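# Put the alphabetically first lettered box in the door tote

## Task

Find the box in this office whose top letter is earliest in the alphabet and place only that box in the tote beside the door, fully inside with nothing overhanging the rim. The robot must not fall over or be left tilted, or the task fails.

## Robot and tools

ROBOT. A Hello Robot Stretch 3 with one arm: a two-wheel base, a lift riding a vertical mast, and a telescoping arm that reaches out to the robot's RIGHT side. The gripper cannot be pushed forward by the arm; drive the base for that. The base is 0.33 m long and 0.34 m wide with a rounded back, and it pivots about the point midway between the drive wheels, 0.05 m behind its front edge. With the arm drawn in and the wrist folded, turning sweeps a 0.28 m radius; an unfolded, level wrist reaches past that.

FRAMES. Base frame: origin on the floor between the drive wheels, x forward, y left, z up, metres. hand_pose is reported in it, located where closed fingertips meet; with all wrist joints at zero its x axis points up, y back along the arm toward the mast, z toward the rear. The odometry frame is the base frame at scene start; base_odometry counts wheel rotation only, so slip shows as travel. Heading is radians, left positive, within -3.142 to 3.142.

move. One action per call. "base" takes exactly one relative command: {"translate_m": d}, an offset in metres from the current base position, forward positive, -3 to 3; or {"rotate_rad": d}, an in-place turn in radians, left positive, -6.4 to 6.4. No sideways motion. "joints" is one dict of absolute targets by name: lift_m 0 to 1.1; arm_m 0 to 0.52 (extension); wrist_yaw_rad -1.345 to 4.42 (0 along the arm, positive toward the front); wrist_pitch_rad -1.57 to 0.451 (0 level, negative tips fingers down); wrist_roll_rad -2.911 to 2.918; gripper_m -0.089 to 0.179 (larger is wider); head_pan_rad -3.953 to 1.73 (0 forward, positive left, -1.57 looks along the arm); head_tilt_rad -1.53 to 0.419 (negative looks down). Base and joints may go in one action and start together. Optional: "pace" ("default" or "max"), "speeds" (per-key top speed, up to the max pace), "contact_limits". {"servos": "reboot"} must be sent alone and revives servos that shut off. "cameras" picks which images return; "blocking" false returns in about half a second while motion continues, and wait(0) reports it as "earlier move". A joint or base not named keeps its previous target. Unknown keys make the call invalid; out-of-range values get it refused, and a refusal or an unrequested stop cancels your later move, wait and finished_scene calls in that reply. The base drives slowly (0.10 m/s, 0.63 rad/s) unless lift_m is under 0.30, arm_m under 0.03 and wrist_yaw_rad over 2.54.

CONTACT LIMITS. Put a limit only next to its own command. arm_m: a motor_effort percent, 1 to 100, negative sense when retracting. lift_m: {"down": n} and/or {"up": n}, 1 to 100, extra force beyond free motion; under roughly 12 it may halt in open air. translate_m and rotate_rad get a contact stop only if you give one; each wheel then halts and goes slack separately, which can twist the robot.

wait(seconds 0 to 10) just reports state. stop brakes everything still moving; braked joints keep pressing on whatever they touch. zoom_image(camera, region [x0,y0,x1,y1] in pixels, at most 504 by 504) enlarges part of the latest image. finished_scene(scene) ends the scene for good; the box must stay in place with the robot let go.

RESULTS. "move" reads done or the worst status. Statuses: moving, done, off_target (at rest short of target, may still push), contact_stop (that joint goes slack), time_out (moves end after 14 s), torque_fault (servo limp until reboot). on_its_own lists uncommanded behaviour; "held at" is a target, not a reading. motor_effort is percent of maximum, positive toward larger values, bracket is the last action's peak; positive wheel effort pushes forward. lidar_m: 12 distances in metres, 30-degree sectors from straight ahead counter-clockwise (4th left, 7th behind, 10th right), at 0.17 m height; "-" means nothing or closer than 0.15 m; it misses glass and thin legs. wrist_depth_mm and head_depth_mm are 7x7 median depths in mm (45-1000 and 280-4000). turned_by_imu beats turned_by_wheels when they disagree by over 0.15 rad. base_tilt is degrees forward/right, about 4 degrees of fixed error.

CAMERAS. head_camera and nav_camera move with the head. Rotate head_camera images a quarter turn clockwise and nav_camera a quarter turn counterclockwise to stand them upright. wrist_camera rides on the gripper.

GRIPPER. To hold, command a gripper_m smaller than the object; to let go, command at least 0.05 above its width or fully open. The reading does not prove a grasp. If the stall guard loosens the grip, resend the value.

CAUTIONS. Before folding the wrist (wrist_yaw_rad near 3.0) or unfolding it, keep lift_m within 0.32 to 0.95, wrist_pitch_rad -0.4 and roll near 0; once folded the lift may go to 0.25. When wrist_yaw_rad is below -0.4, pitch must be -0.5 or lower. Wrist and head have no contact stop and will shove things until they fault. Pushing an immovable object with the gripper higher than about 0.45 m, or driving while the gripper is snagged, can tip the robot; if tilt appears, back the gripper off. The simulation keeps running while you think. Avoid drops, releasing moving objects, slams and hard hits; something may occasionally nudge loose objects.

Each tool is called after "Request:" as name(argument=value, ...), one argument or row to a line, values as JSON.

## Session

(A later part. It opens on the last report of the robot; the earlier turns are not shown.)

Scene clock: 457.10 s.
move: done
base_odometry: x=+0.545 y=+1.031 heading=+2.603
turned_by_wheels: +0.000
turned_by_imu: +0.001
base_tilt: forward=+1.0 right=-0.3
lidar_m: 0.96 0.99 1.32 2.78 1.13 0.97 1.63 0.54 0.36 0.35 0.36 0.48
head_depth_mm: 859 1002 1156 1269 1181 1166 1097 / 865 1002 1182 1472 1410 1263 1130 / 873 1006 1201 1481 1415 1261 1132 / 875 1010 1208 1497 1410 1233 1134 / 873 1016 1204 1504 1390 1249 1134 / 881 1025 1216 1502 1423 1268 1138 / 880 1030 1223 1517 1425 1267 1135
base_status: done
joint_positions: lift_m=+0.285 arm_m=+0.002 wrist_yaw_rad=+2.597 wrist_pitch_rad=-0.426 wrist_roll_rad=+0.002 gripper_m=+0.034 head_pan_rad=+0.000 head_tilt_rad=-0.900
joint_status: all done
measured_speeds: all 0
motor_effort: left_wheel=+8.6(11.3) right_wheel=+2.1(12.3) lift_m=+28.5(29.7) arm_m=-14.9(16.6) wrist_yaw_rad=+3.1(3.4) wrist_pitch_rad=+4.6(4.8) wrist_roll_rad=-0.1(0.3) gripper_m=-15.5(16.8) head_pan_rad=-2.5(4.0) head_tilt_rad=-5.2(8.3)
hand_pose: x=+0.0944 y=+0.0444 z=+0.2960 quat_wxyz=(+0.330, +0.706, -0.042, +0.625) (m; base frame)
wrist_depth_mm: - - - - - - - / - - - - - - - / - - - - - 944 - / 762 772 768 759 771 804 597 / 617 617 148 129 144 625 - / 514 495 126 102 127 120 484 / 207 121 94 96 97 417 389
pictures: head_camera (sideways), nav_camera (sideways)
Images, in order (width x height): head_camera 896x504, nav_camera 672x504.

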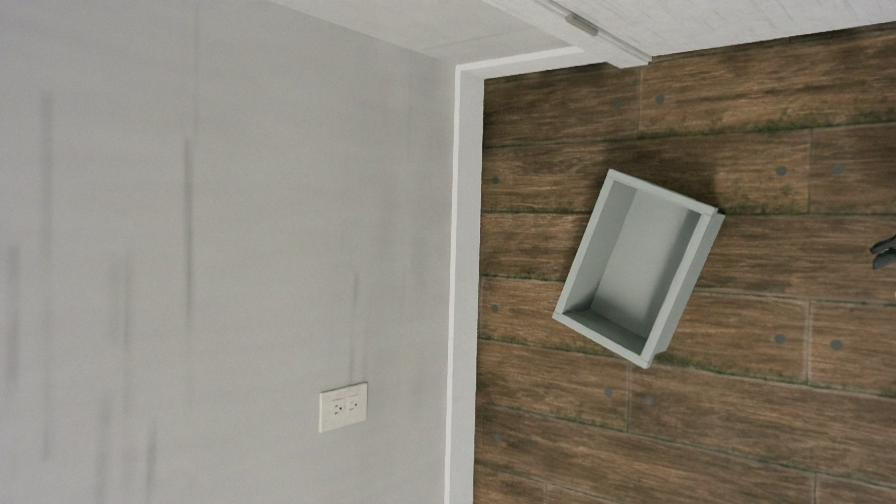

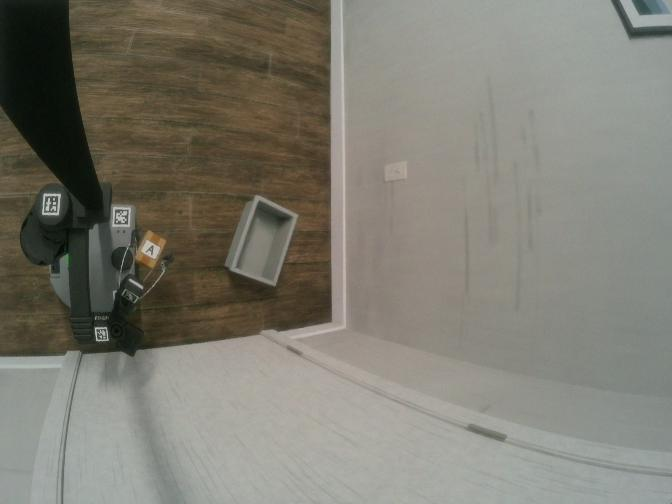

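Request:
move(
  base={"rotate_rad": 1.571},
  joints={"lift_m": 0.6, "head_pan_rad": -1.57, "head_tilt_rad": -0.9},
  pace="max",
  cameras=[],
)

Request:
move(
  joints={"wrist_yaw_rad": 0.0},
  pace="max",
  cameras=["wrist_camera", "head_camera"],
)

Scene clock: 464.17 s.
move: done
base_odometry: x=+0.545 y=+1.031 heading=-2.110
turned_by_wheels: +1.571
turned_by_imu: +1.566
base_tilt: forward=+1.0 right=-0.1
lidar_m: 2.79 1.15 0.97 1.74 0.55 0.37 0.35 0.36 0.47 0.96 0.99 1.31
head_depth_mm: 880 1017 1158 1237 1153 1167 406 / 876 1019 1210 1492 1416 1253 412 / 878 1013 1213 1498 1409 1242 447 / 878 1019 1216 1502 1354 512 484 / 881 1018 1214 1507 1392 1237 1140 / 879 1026 1220 1510 1416 1254 1130 / 886 1021 1225 1493 1428 1250 1135
base_status: done
joint_positions: lift_m=+0.600 arm_m=+0.002 wrist_yaw_rad=+2.597 wrist_pitch_rad=-0.426 wrist_roll_rad=+0.002 gripper_m=+0.034 head_pan_rad=-1.576 head_tilt_rad=-0.901
joint_status: all done
measured_speeds: all 0
motor_effort: left_wheel=-9.3(15.5) right_wheel=+7.9(16.0) lift_m=+30.8(33.8) arm_m=-19.9(20.5) wrist_yaw_rad=+2.7(3.3) wrist_pitch_rad=+4.8(5.1) wrist_roll_rad=+0.0(0.3) gripper_m=-15.9(16.2) head_pan_rad=+3.8(5.1) head_tilt_rad=-4.3(6.7)
hand_pose: x=+0.0944 y=+0.0444 z=+0.6109 quat_wxyz=(+0.330, +0.706, -0.042, +0.625) (m; base frame)
wrist_depth_mm: - - - - - - - / - - - - - - - / - - - - - - - / - - - - - - - / - - 148 129 144 - - / 887 865 126 102 127 849 900 / 206 121 95 96 97 724 772
pictures: none
No camera images: "cameras" was empty.

Scene clock: 465.80 s.
move: done
base_odometry: x=+0.545 y=+1.031 heading=-2.110
turned_by_wheels: +0.000
turned_by_imu: +0.000
base_tilt: forward=+1.2 right=-0.1
lidar_m: 2.79 1.14 0.97 1.74 0.55 0.37 0.35 0.36 0.47 0.96 0.99 1.31
head_depth_mm: 869 1015 1173 1249 1174 1169 399 / 882 1010 1207 1497 1406 1253 412 / 878 1019 1205 1495 1385 533 442 / 882 1019 1210 1509 1368 1207 1101 / 885 1019 1218 1499 1389 1241 1138 / 881 1020 1220 1495 1425 1257 1138 / 887 1025 1227 1517 1419 1267 1132
base_status: not commanded
joint_positions: lift_m=+0.600 arm_m=+0.002 wrist_yaw_rad=+0.003 wrist_pitch_rad=-0.426 wrist_roll_rad=+0.002 gripper_m=+0.034 head_pan_rad=-1.571 head_tilt_rad=-0.901
joint_status: all done
measured_speeds: all 0
motor_effort: left_wheel=-9.6(9.7) right_wheel=+8.2(8.7) lift_m=+31.0(31.5) arm_m=-18.3(19.9) wrist_yaw_rad=-2.1(7.7) wrist_pitch_rad=+4.6(4.8) wrist_roll_rad=-0.1(0.3) gripper_m=-15.3(16.3) head_pan_rad=+2.7(4.0) head_tilt_rad=-2.9(4.9)
hand_pose: x=-0.0208 y=-0.3701 z=+0.6109 quat_wxyz=(+0.691, +0.151, -0.691, -0.149) (m; base frame)
wrist_depth_mm: - - - - - - 326 / - - - - - - 330 / - 764 - - - - 345 / - - - 164 - - 346 / - - 145 129 136 458 344 / 877 122 126 102 128 125 334 / 778 121 95 96 97 120 332
pictures: head_camera (sideways), wrist_camera
Images, in order (width x height): head_camera 896x504, wrist_camera 644x364.

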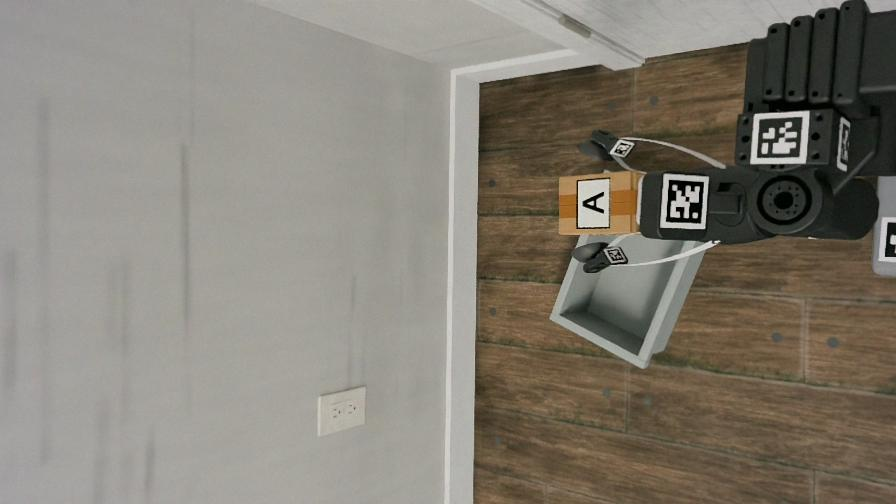

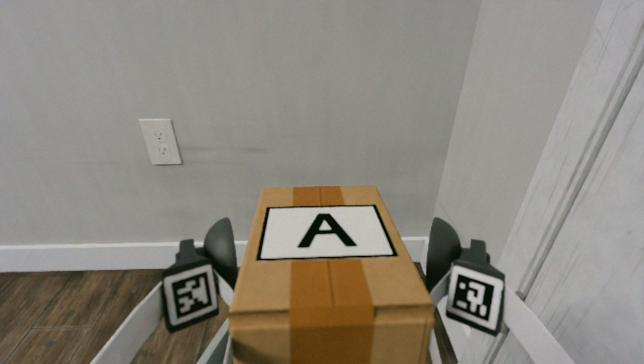

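Request:
move(
  base={"translate_m": 0.06},
  joints={"arm_m": 0.385, "wrist_pitch_rad": -1.45},
  cameras=["wrist_camera", "head_camera"],
)

Scene clock: 473.90 s.
move: done
base_odometry: x=+0.515 y=+0.980 heading=-2.110
turned_by_wheels: +0.000
turned_by_imu: +0.001
base_tilt: forward=+0.9 right=-0.1
lidar_m: 2.72 1.15 0.94 2.02 0.64 0.43 0.41 0.42 0.55 0.96 0.98 1.30
head_depth_mm: 873 1010 1199 1387 1318 473 407 / 874 1008 1139 613 526 474 952 / 873 1016 1115 699 1381 1232 1129 / 874 1013 1210 1458 1368 1234 1130 / 878 1018 1215 1499 1415 1257 1128 / 877 1021 1224 1504 1428 1261 1141 / 881 1027 1223 1507 1413 1264 1141
base_status: done
joint_positions: lift_m=+0.600 arm_m=+0.385 wrist_yaw_rad=+0.003 wrist_pitch_rad=-1.447 wrist_roll_rad=+0.002 gripper_m=+0.034 head_pan_rad=-1.570 head_tilt_rad=-0.901
joint_status: all done
measured_speeds: all 0
motor_effort: left_wheel=+9.0(10.2) right_wheel=+3.3(13.2) lift_m=+29.3(30.5) arm_m=+21.2(24.7) wrist_yaw_rad=-1.6(2.6) wrist_pitch_rad=-0.5(4.4) wrist_roll_rad=-0.2(0.4) gripper_m=-15.1(16.1) head_pan_rad=+3.2(4.3) head_tilt_rad=-2.2(4.1)
hand_pose: x=-0.0216 y=-0.5376 z=+0.4815 quat_wxyz=(+0.530, +0.468, -0.529, -0.468) (m; base frame)
wrist_depth_mm: 641 632 622 626 623 619 - / 635 630 630 646 619 626 - / 641 642 647 614 635 627 - / 634 641 637 160 623 632 - / 661 642 147 127 144 629 - / 631 636 126 102 127 122 - / 646 121 94 96 97 633 -
pictures: head_camera (sideways), wrist_camera
Images, in order (width x height): head_camera 896x504, wrist_camera 644x364.

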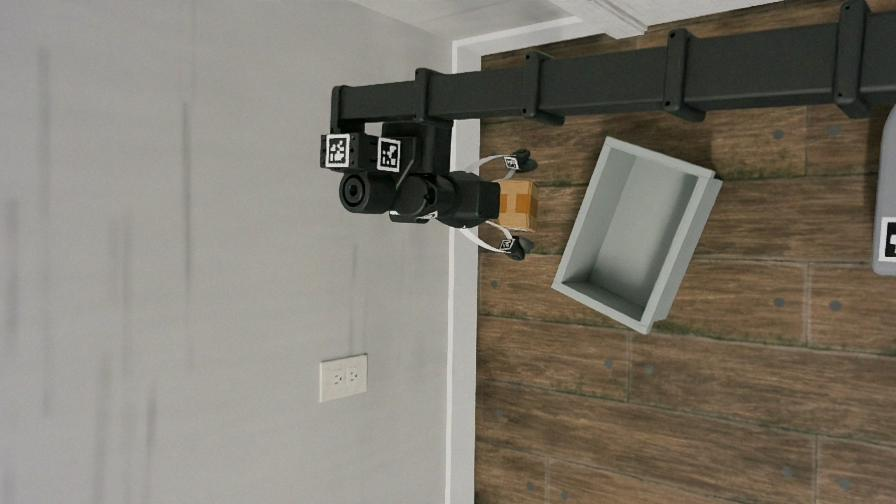

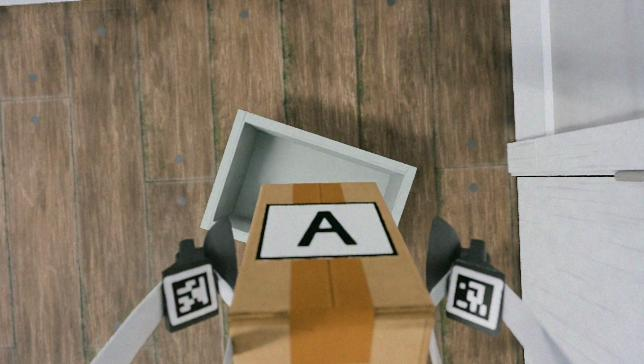

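Request:
move(
  base={"translate_m": 0.018},
  joints={"lift_m": 0.4},
  cameras=["wrist_camera"],
)

Request:
move(
  joints={"lift_m": 0.21},
  contact_limits={"lift_m": {"down": 15}},
  cameras=["wrist_camera", "head_camera"],
)

Scene clock: 486.50 s.
move: done
base_odometry: x=+0.505 y=+0.964 heading=-2.110
turned_by_wheels: +0.000
turned_by_imu: +0.001
base_tilt: forward=+1.0 right=-0.1
lidar_m: 2.71 1.15 0.93 2.11 0.66 0.45 0.43 0.44 0.58 0.96 0.98 1.30
head_depth_mm: 869 1009 1194 1426 1373 1258 1135 / 873 1009 1202 1438 1342 671 589 / 873 1012 1201 1363 1026 1234 1131 / 875 1007 1209 1497 1354 1237 1128 / 880 1016 1220 1522 1420 1257 1131 / 880 1016 1219 1504 1430 1261 1131 / 886 1023 1216 1511 1419 1256 1140
base_status: done
joint_positions: lift_m=+0.400 arm_m=+0.385 wrist_yaw_rad=+0.003 wrist_pitch_rad=-1.448 wrist_roll_rad=+0.002 gripper_m=+0.034 head_pan_rad=-1.570 head_tilt_rad=-0.901
joint_status: all done
measured_speeds: all 0
motor_effort: left_wheel=+8.3(11.6) right_wheel=+3.5(8.2) lift_m=+21.6(27.3) arm_m=+20.8(21.4) wrist_yaw_rad=-2.1(2.5) wrist_pitch_rad=-0.7(1.0) wrist_roll_rad=+0.0(0.3) gripper_m=-14.7(16.1) head_pan_rad=+2.0(3.4) head_tilt_rad=-0.1(2.4)
hand_pose: x=-0.0216 y=-0.5375 z=+0.2815 quat_wxyz=(+0.530, +0.469, -0.529, -0.468) (m; base frame)
wrist_depth_mm: 445 438 443 433 433 435 429 / 441 441 444 439 435 434 432 / 448 443 328 371 435 433 429 / 447 442 - 160 374 437 432 / 446 445 146 127 127 439 432 / 449 446 125 102 128 436 435 / 451 444 94 96 97 435 435
pictures: wrist_camera
Images, in order (width x height): wrist_camera 644x364.

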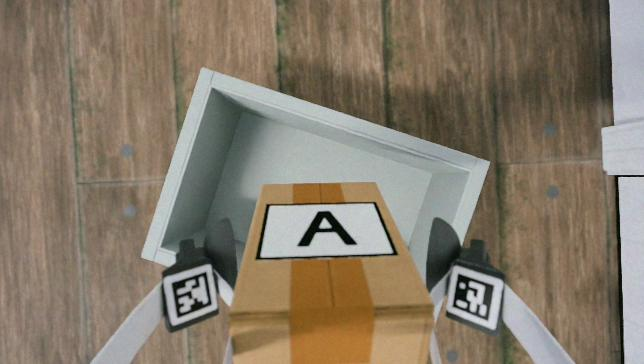

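Scene clock: 489.07 s.
move: done
base_odometry: x=+0.505 y=+0.964 heading=-2.110
turned_by_wheels: +0.000
turned_by_imu: +0.000
base_tilt: forward=+0.9 right=-0.1
lidar_m: 2.70 1.15 0.93 2.11 0.66 0.45 0.43 0.44 0.58 0.96 0.98 1.30
head_depth_mm: 869 1008 1198 1412 1372 1254 1130 / 871 1009 1204 1482 1412 1237 1106 / 876 1012 1208 1497 990 1214 1108 / 875 1015 1213 1499 1347 1249 1133 / 877 1013 1214 1500 1413 1261 1134 / 878 1020 1211 1509 1401 1252 1127 / 882 1024 1216 1508 1419 1264 1135
base_status: not commanded
joint_positions: lift_m=+0.210 arm_m=+0.385 wrist_yaw_rad=+0.003 wrist_pitch_rad=-1.448 wrist_roll_rad=+0.002 gripper_m=+0.034 head_pan_rad=-1.570 head_tilt_rad=-0.901
joint_status: all done
measured_speeds: all 0
motor_effort: left_wheel=+8.2(8.6) right_wheel=+2.8(3.8) lift_m=+21.1(24.4) arm_m=+20.7(21.1) wrist_yaw_rad=-1.8(2.3) wrist_pitch_rad=-0.3(1.0) wrist_roll_rad=-0.1(0.3) gripper_m=-15.3(15.9) head_pan_rad=+2.1(3.3) head_tilt_rad=-0.1(1.9)
contact_limits: lift_m down 15 (down: maximum 72; up: maximum 65)
hand_pose: x=-0.0216 y=-0.5374 z=+0.0914 quat_wxyz=(+0.530, +0.469, -0.529, -0.469) (m; base frame)
wrist_depth_mm: - 171 144 136 251 249 247 / - - 218 182 135 134 248 / - - - - 202 166 134 / - - - 160 - - - / - - 145 127 127 - - / 202 210 126 102 127 121 - / 171 121 95 96 96 117 -
pictures: head_camera (sideways), wrist_camera
Images, in order (width x height): head_camera 896x504, wrist_camera 644x364.

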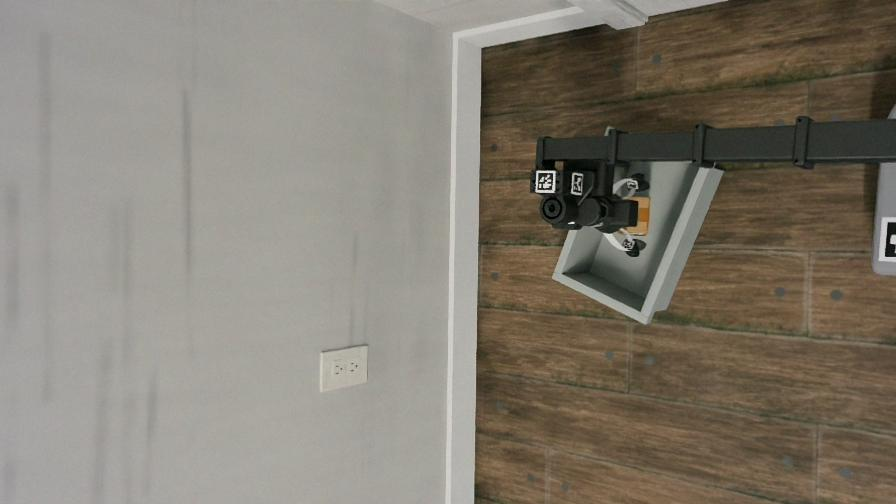

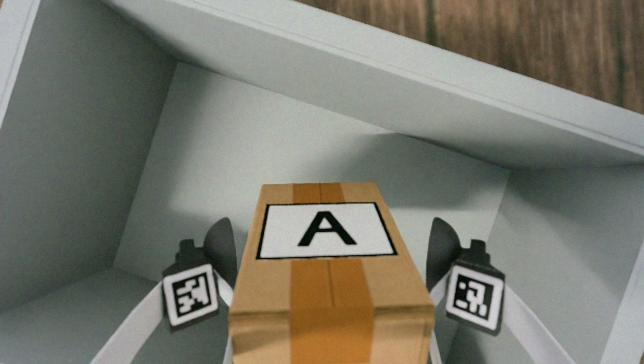

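Request:
move(
  joints={"lift_m": 0.16},
  speeds={"lift_m": 0.03},
  contact_limits={"lift_m": {"down": 13}},
  cameras=["wrist_camera"],
)

Scene clock: 493.57 s.
move: done
base_odometry: x=+0.505 y=+0.964 heading=-2.110
turned_by_wheels: +0.000
turned_by_imu: +0.001
base_tilt: forward=+1.0 right=-0.1
lidar_m: 2.70 1.15 0.93 2.11 0.67 0.45 0.43 0.44 0.58 0.96 0.98 1.30
head_depth_mm: 864 1007 1196 1416 1368 1263 1126 / 869 1003 1204 1480 1411 1251 1119 / 872 1012 1203 1489 1029 1201 1102 / 875 1015 1212 1496 1355 1242 1132 / 880 1015 1211 1503 1407 1259 1136 / 880 1019 1222 1519 1418 1255 1142 / 882 1023 1223 1513 1421 1259 1134
base_status: not commanded
joint_positions: lift_m=+0.160 arm_m=+0.385 wrist_yaw_rad=+0.003 wrist_pitch_rad=-1.448 wrist_roll_rad=+0.002 gripper_m=+0.034 head_pan_rad=-1.570 head_tilt_rad=-0.900
joint_status: all done
measured_speeds: all 0
motor_effort: left_wheel=+8.2(8.6) right_wheel=+3.4(3.8) lift_m=+21.5(23.6) arm_m=+20.6(20.8) wrist_yaw_rad=-2.0(2.4) wrist_pitch_rad=-0.6(1.0) wrist_roll_rad=+0.1(0.4) gripper_m=-14.7(16.5) head_pan_rad=+1.8(2.7) head_tilt_rad=+0.9(1.8)
contact_limits: lift_m down 13 (down: maximum 72; up: maximum 65)
hand_pose: x=-0.0216 y=-0.5374 z=+0.0415 quat_wxyz=(+0.530, +0.469, -0.529, -0.469) (m; base frame)
wrist_depth_mm: - 168 146 118 96 85 84 / - - - 170 135 106 96 / - - - - 187 163 123 / - - - 160 - - - / - - 145 127 127 - - / - - 126 102 127 121 - / 172 121 95 96 96 117 -
pictures: wrist_camera
Images, in order (width x height): wrist_camera 644x364.

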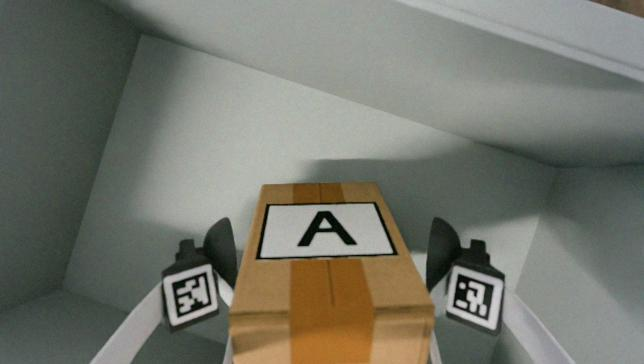

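Request:
move(
  joints={"lift_m": 0.135},
  speeds={"lift_m": 0.02},
  contact_limits={"lift_m": {"down": 13}},
  cameras=["wrist_camera"],
)

Scene clock: 497.57 s.
move: contact_stop
base_odometry: x=+0.505 y=+0.964 heading=-2.110
turned_by_wheels: +0.000
turned_by_imu: +0.001
base_tilt: forward=+1.0 right=+0.0
lidar_m: 2.70 1.15 0.93 2.11 0.67 0.45 0.43 0.44 0.58 0.96 0.98 1.30
head_depth_mm: 869 1008 1196 1419 1371 1257 1128 / 873 1006 1197 1488 1414 1261 1119 / 871 1011 1201 1489 1043 1201 1104 / 872 1014 1205 1502 1353 1233 1130 / 880 1014 1210 1508 1419 1268 1131 / 886 1024 1216 1508 1413 1265 1132 / 883 1026 1224 1508 1413 1260 1138
base_status: not commanded
joint_positions: lift_m=+0.148 arm_m=+0.385 wrist_yaw_rad=+0.003 wrist_pitch_rad=-1.454 wrist_roll_rad=+0.002 gripper_m=+0.034 head_pan_rad=-1.570 head_tilt_rad=-0.900
joint_status: lift_m contact_stop (moved -0.012 of -0.025)
measured_speeds: translate_m=+0.000 rotate_rad=+0.000 lift_m=+0.002 arm_m=+0.000 wrist_yaw_rad=+0.000 wrist_pitch_rad=+0.000 wrist_roll_rad=+0.000 head_pan_rad=+0.000 head_tilt_rad=+0.000
on_its_own: lift_m is slack since a contact_stop (your +0.135 is given up)
motor_effort: left_wheel=+8.1(8.5) right_wheel=+0.4(3.6) lift_m=+22.3(22.4) arm_m=+20.3(20.6) wrist_yaw_rad=-1.9(2.4) wrist_pitch_rad=+0.7(0.9) wrist_roll_rad=+0.0(0.3) gripper_m=-16.2(16.2) head_pan_rad=+0.4(2.8) head_tilt_rad=-0.2(1.3)
contact_limits: lift_m down 13 (down: maximum 72; up: maximum 65)
hand_pose: x=-0.0216 y=-0.5359 z=+0.0297 quat_wxyz=(+0.528, +0.470, -0.528, -0.470) (m; base frame)
wrist_depth_mm: - 172 151 119 98 - - / - 193 191 184 138 108 98 / - 192 191 191 190 176 126 / - 193 192 168 190 189 179 / - 195 148 127 146 189 - / 195 193 126 101 128 122 - / 166 122 95 94 96 120 -
pictures: wrist_camera
Images, in order (width x height): wrist_camera 644x364.

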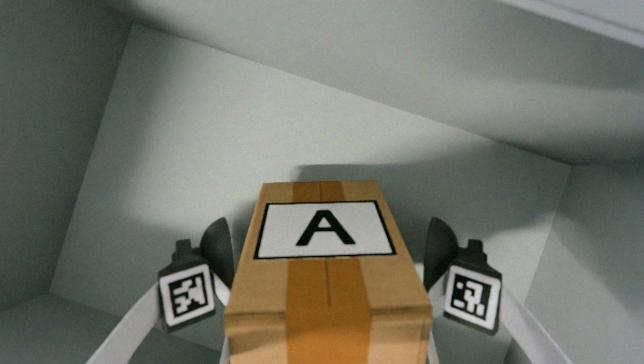

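Request:
move(
  joints={"gripper_m": 0.13},
  cameras=["wrist_camera"],
)

Request:
move(
  joints={"lift_m": 0.5},
  cameras=["wrist_camera", "head_camera"],
)

Scene clock: 501.90 s.
move: done
base_odometry: x=+0.505 y=+0.964 heading=-2.110
turned_by_wheels: +0.000
turned_by_imu: +0.001
base_tilt: forward=+1.0 right=-0.1
lidar_m: 2.70 1.15 0.93 2.10 0.67 0.45 0.43 0.44 0.58 0.96 0.98 1.30
head_depth_mm: 872 1007 1196 1424 1363 1253 1147 / 874 1012 1212 1480 1409 1254 1118 / 876 1016 1207 1505 1041 1207 1106 / 874 1016 1202 1509 1361 1239 1138 / 878 1018 1208 1516 1418 1264 1138 / 878 1020 1224 1508 1409 1262 1134 / 879 1021 1221 1505 1421 1264 1137
base_status: not commanded
joint_positions: lift_m=+0.149 arm_m=+0.385 wrist_yaw_rad=+0.003 wrist_pitch_rad=-1.453 wrist_roll_rad=+0.002 gripper_m=+0.130 head_pan_rad=-1.570 head_tilt_rad=-0.900
joint_status: all done
measured_speeds: all 0
on_its_own: lift_m is slack since a contact_stop (your +0.135 is given up)
motor_effort: left_wheel=+7.4(8.3) right_wheel=+0.6(1.1) lift_m=+25.4(25.8) arm_m=+18.3(19.1) wrist_yaw_rad=-1.6(2.5) wrist_pitch_rad=+0.4(0.7) wrist_roll_rad=+0.1(0.3) gripper_m=-0.1(85.7) head_pan_rad=+0.8(2.4) head_tilt_rad=+0.0(1.5)
contact_limits: lift_m down 13 (down: maximum 72; up: maximum 65)
hand_pose: x=-0.0216 y=-0.5361 z=+0.0299 quat_wxyz=(+0.529, +0.470, -0.528, -0.470) (m; base frame)
wrist_depth_mm: - 176 153 119 97 - - / - 191 190 183 137 108 98 / - 192 192 189 189 176 126 / - 192 102 101 189 189 171 / 194 193 102 102 102 188 - / 194 124 103 102 105 123 - / - 128 193 191 192 123 96
pictures: wrist_camera
Images, in order (width x height): wrist_camera 644x364.

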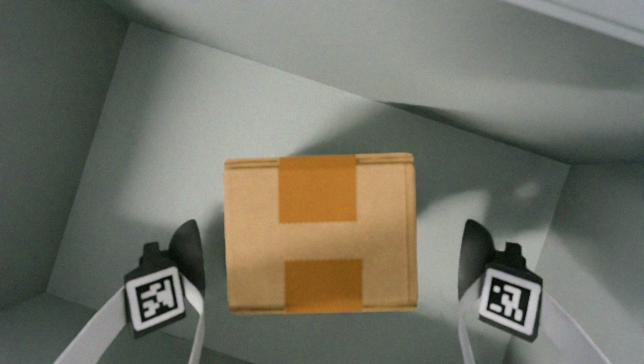

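Scene clock: 505.93 s.
move: done
base_odometry: x=+0.505 y=+0.964 heading=-2.110
turned_by_wheels: +0.000
turned_by_imu: +0.001
base_tilt: forward=+1.0 right=-0.4
lidar_m: 2.71 1.15 0.93 2.10 0.67 0.45 0.43 0.44 0.58 0.96 0.98 1.31
head_depth_mm: 864 1002 1200 1425 1363 1254 1118 / 873 1012 1206 768 633 558 505 / 875 1015 1206 756 1330 1238 1137 / 875 1017 1207 1457 1348 1245 1132 / 879 1015 1209 1507 1400 1253 1137 / 878 1020 1221 1514 1422 1264 1134 / 882 1024 1216 1502 1416 1258 1133
base_status: not commanded
joint_positions: lift_m=+0.500 arm_m=+0.385 wrist_yaw_rad=+0.003 wrist_pitch_rad=-1.452 wrist_roll_rad=+0.002 gripper_m=+0.130 head_pan_rad=-1.570 head_tilt_rad=-0.900
joint_status: all done
measured_speeds: all 0
motor_effort: left_wheel=+7.6(7.7) right_wheel=+0.2(0.9) lift_m=+30.4(33.3) arm_m=+16.2(18.4) wrist_yaw_rad=-2.1(2.4) wrist_pitch_rad=+0.5(0.8) wrist_roll_rad=+0.0(0.3) gripper_m=-0.3(2.1) head_pan_rad=+1.3(2.2) head_tilt_rad=-0.4(1.9)
hand_pose: x=-0.0216 y=-0.5363 z=+0.3814 quat_wxyz=(+0.529, +0.470, -0.528, -0.470) (m; base frame)
wrist_depth_mm: 541 537 527 535 534 532 473 / 541 533 538 529 530 522 471 / 540 540 535 536 524 534 462 / 544 538 534 448 528 528 477 / 542 535 - - - 530 482 / 547 124 539 549 537 124 481 / - 546 542 541 534 540 444
pictures: head_camera (sideways), wrist_camera
Images, in order (width x height): head_camera 896x504, wrist_camera 644x364.

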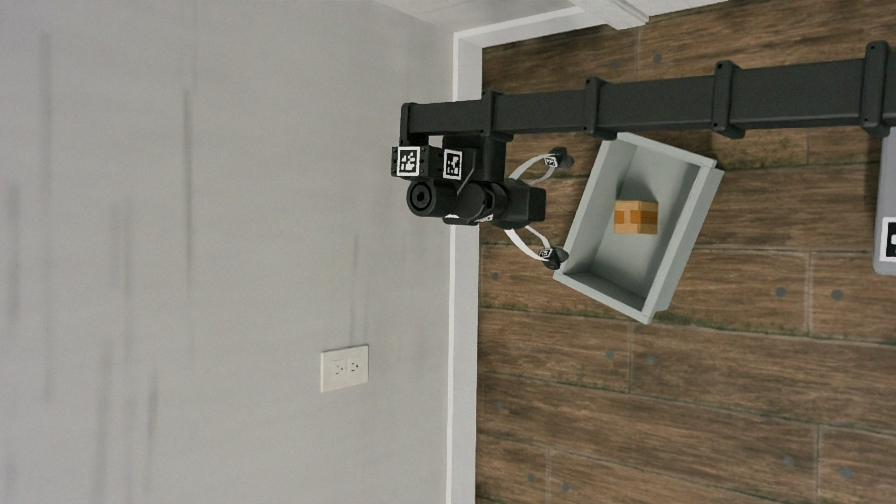

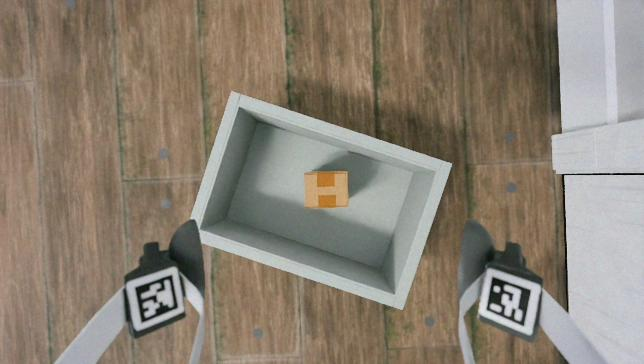

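Request:
finished_scene(
  scene=1,
)

The scene is finished: the task was done.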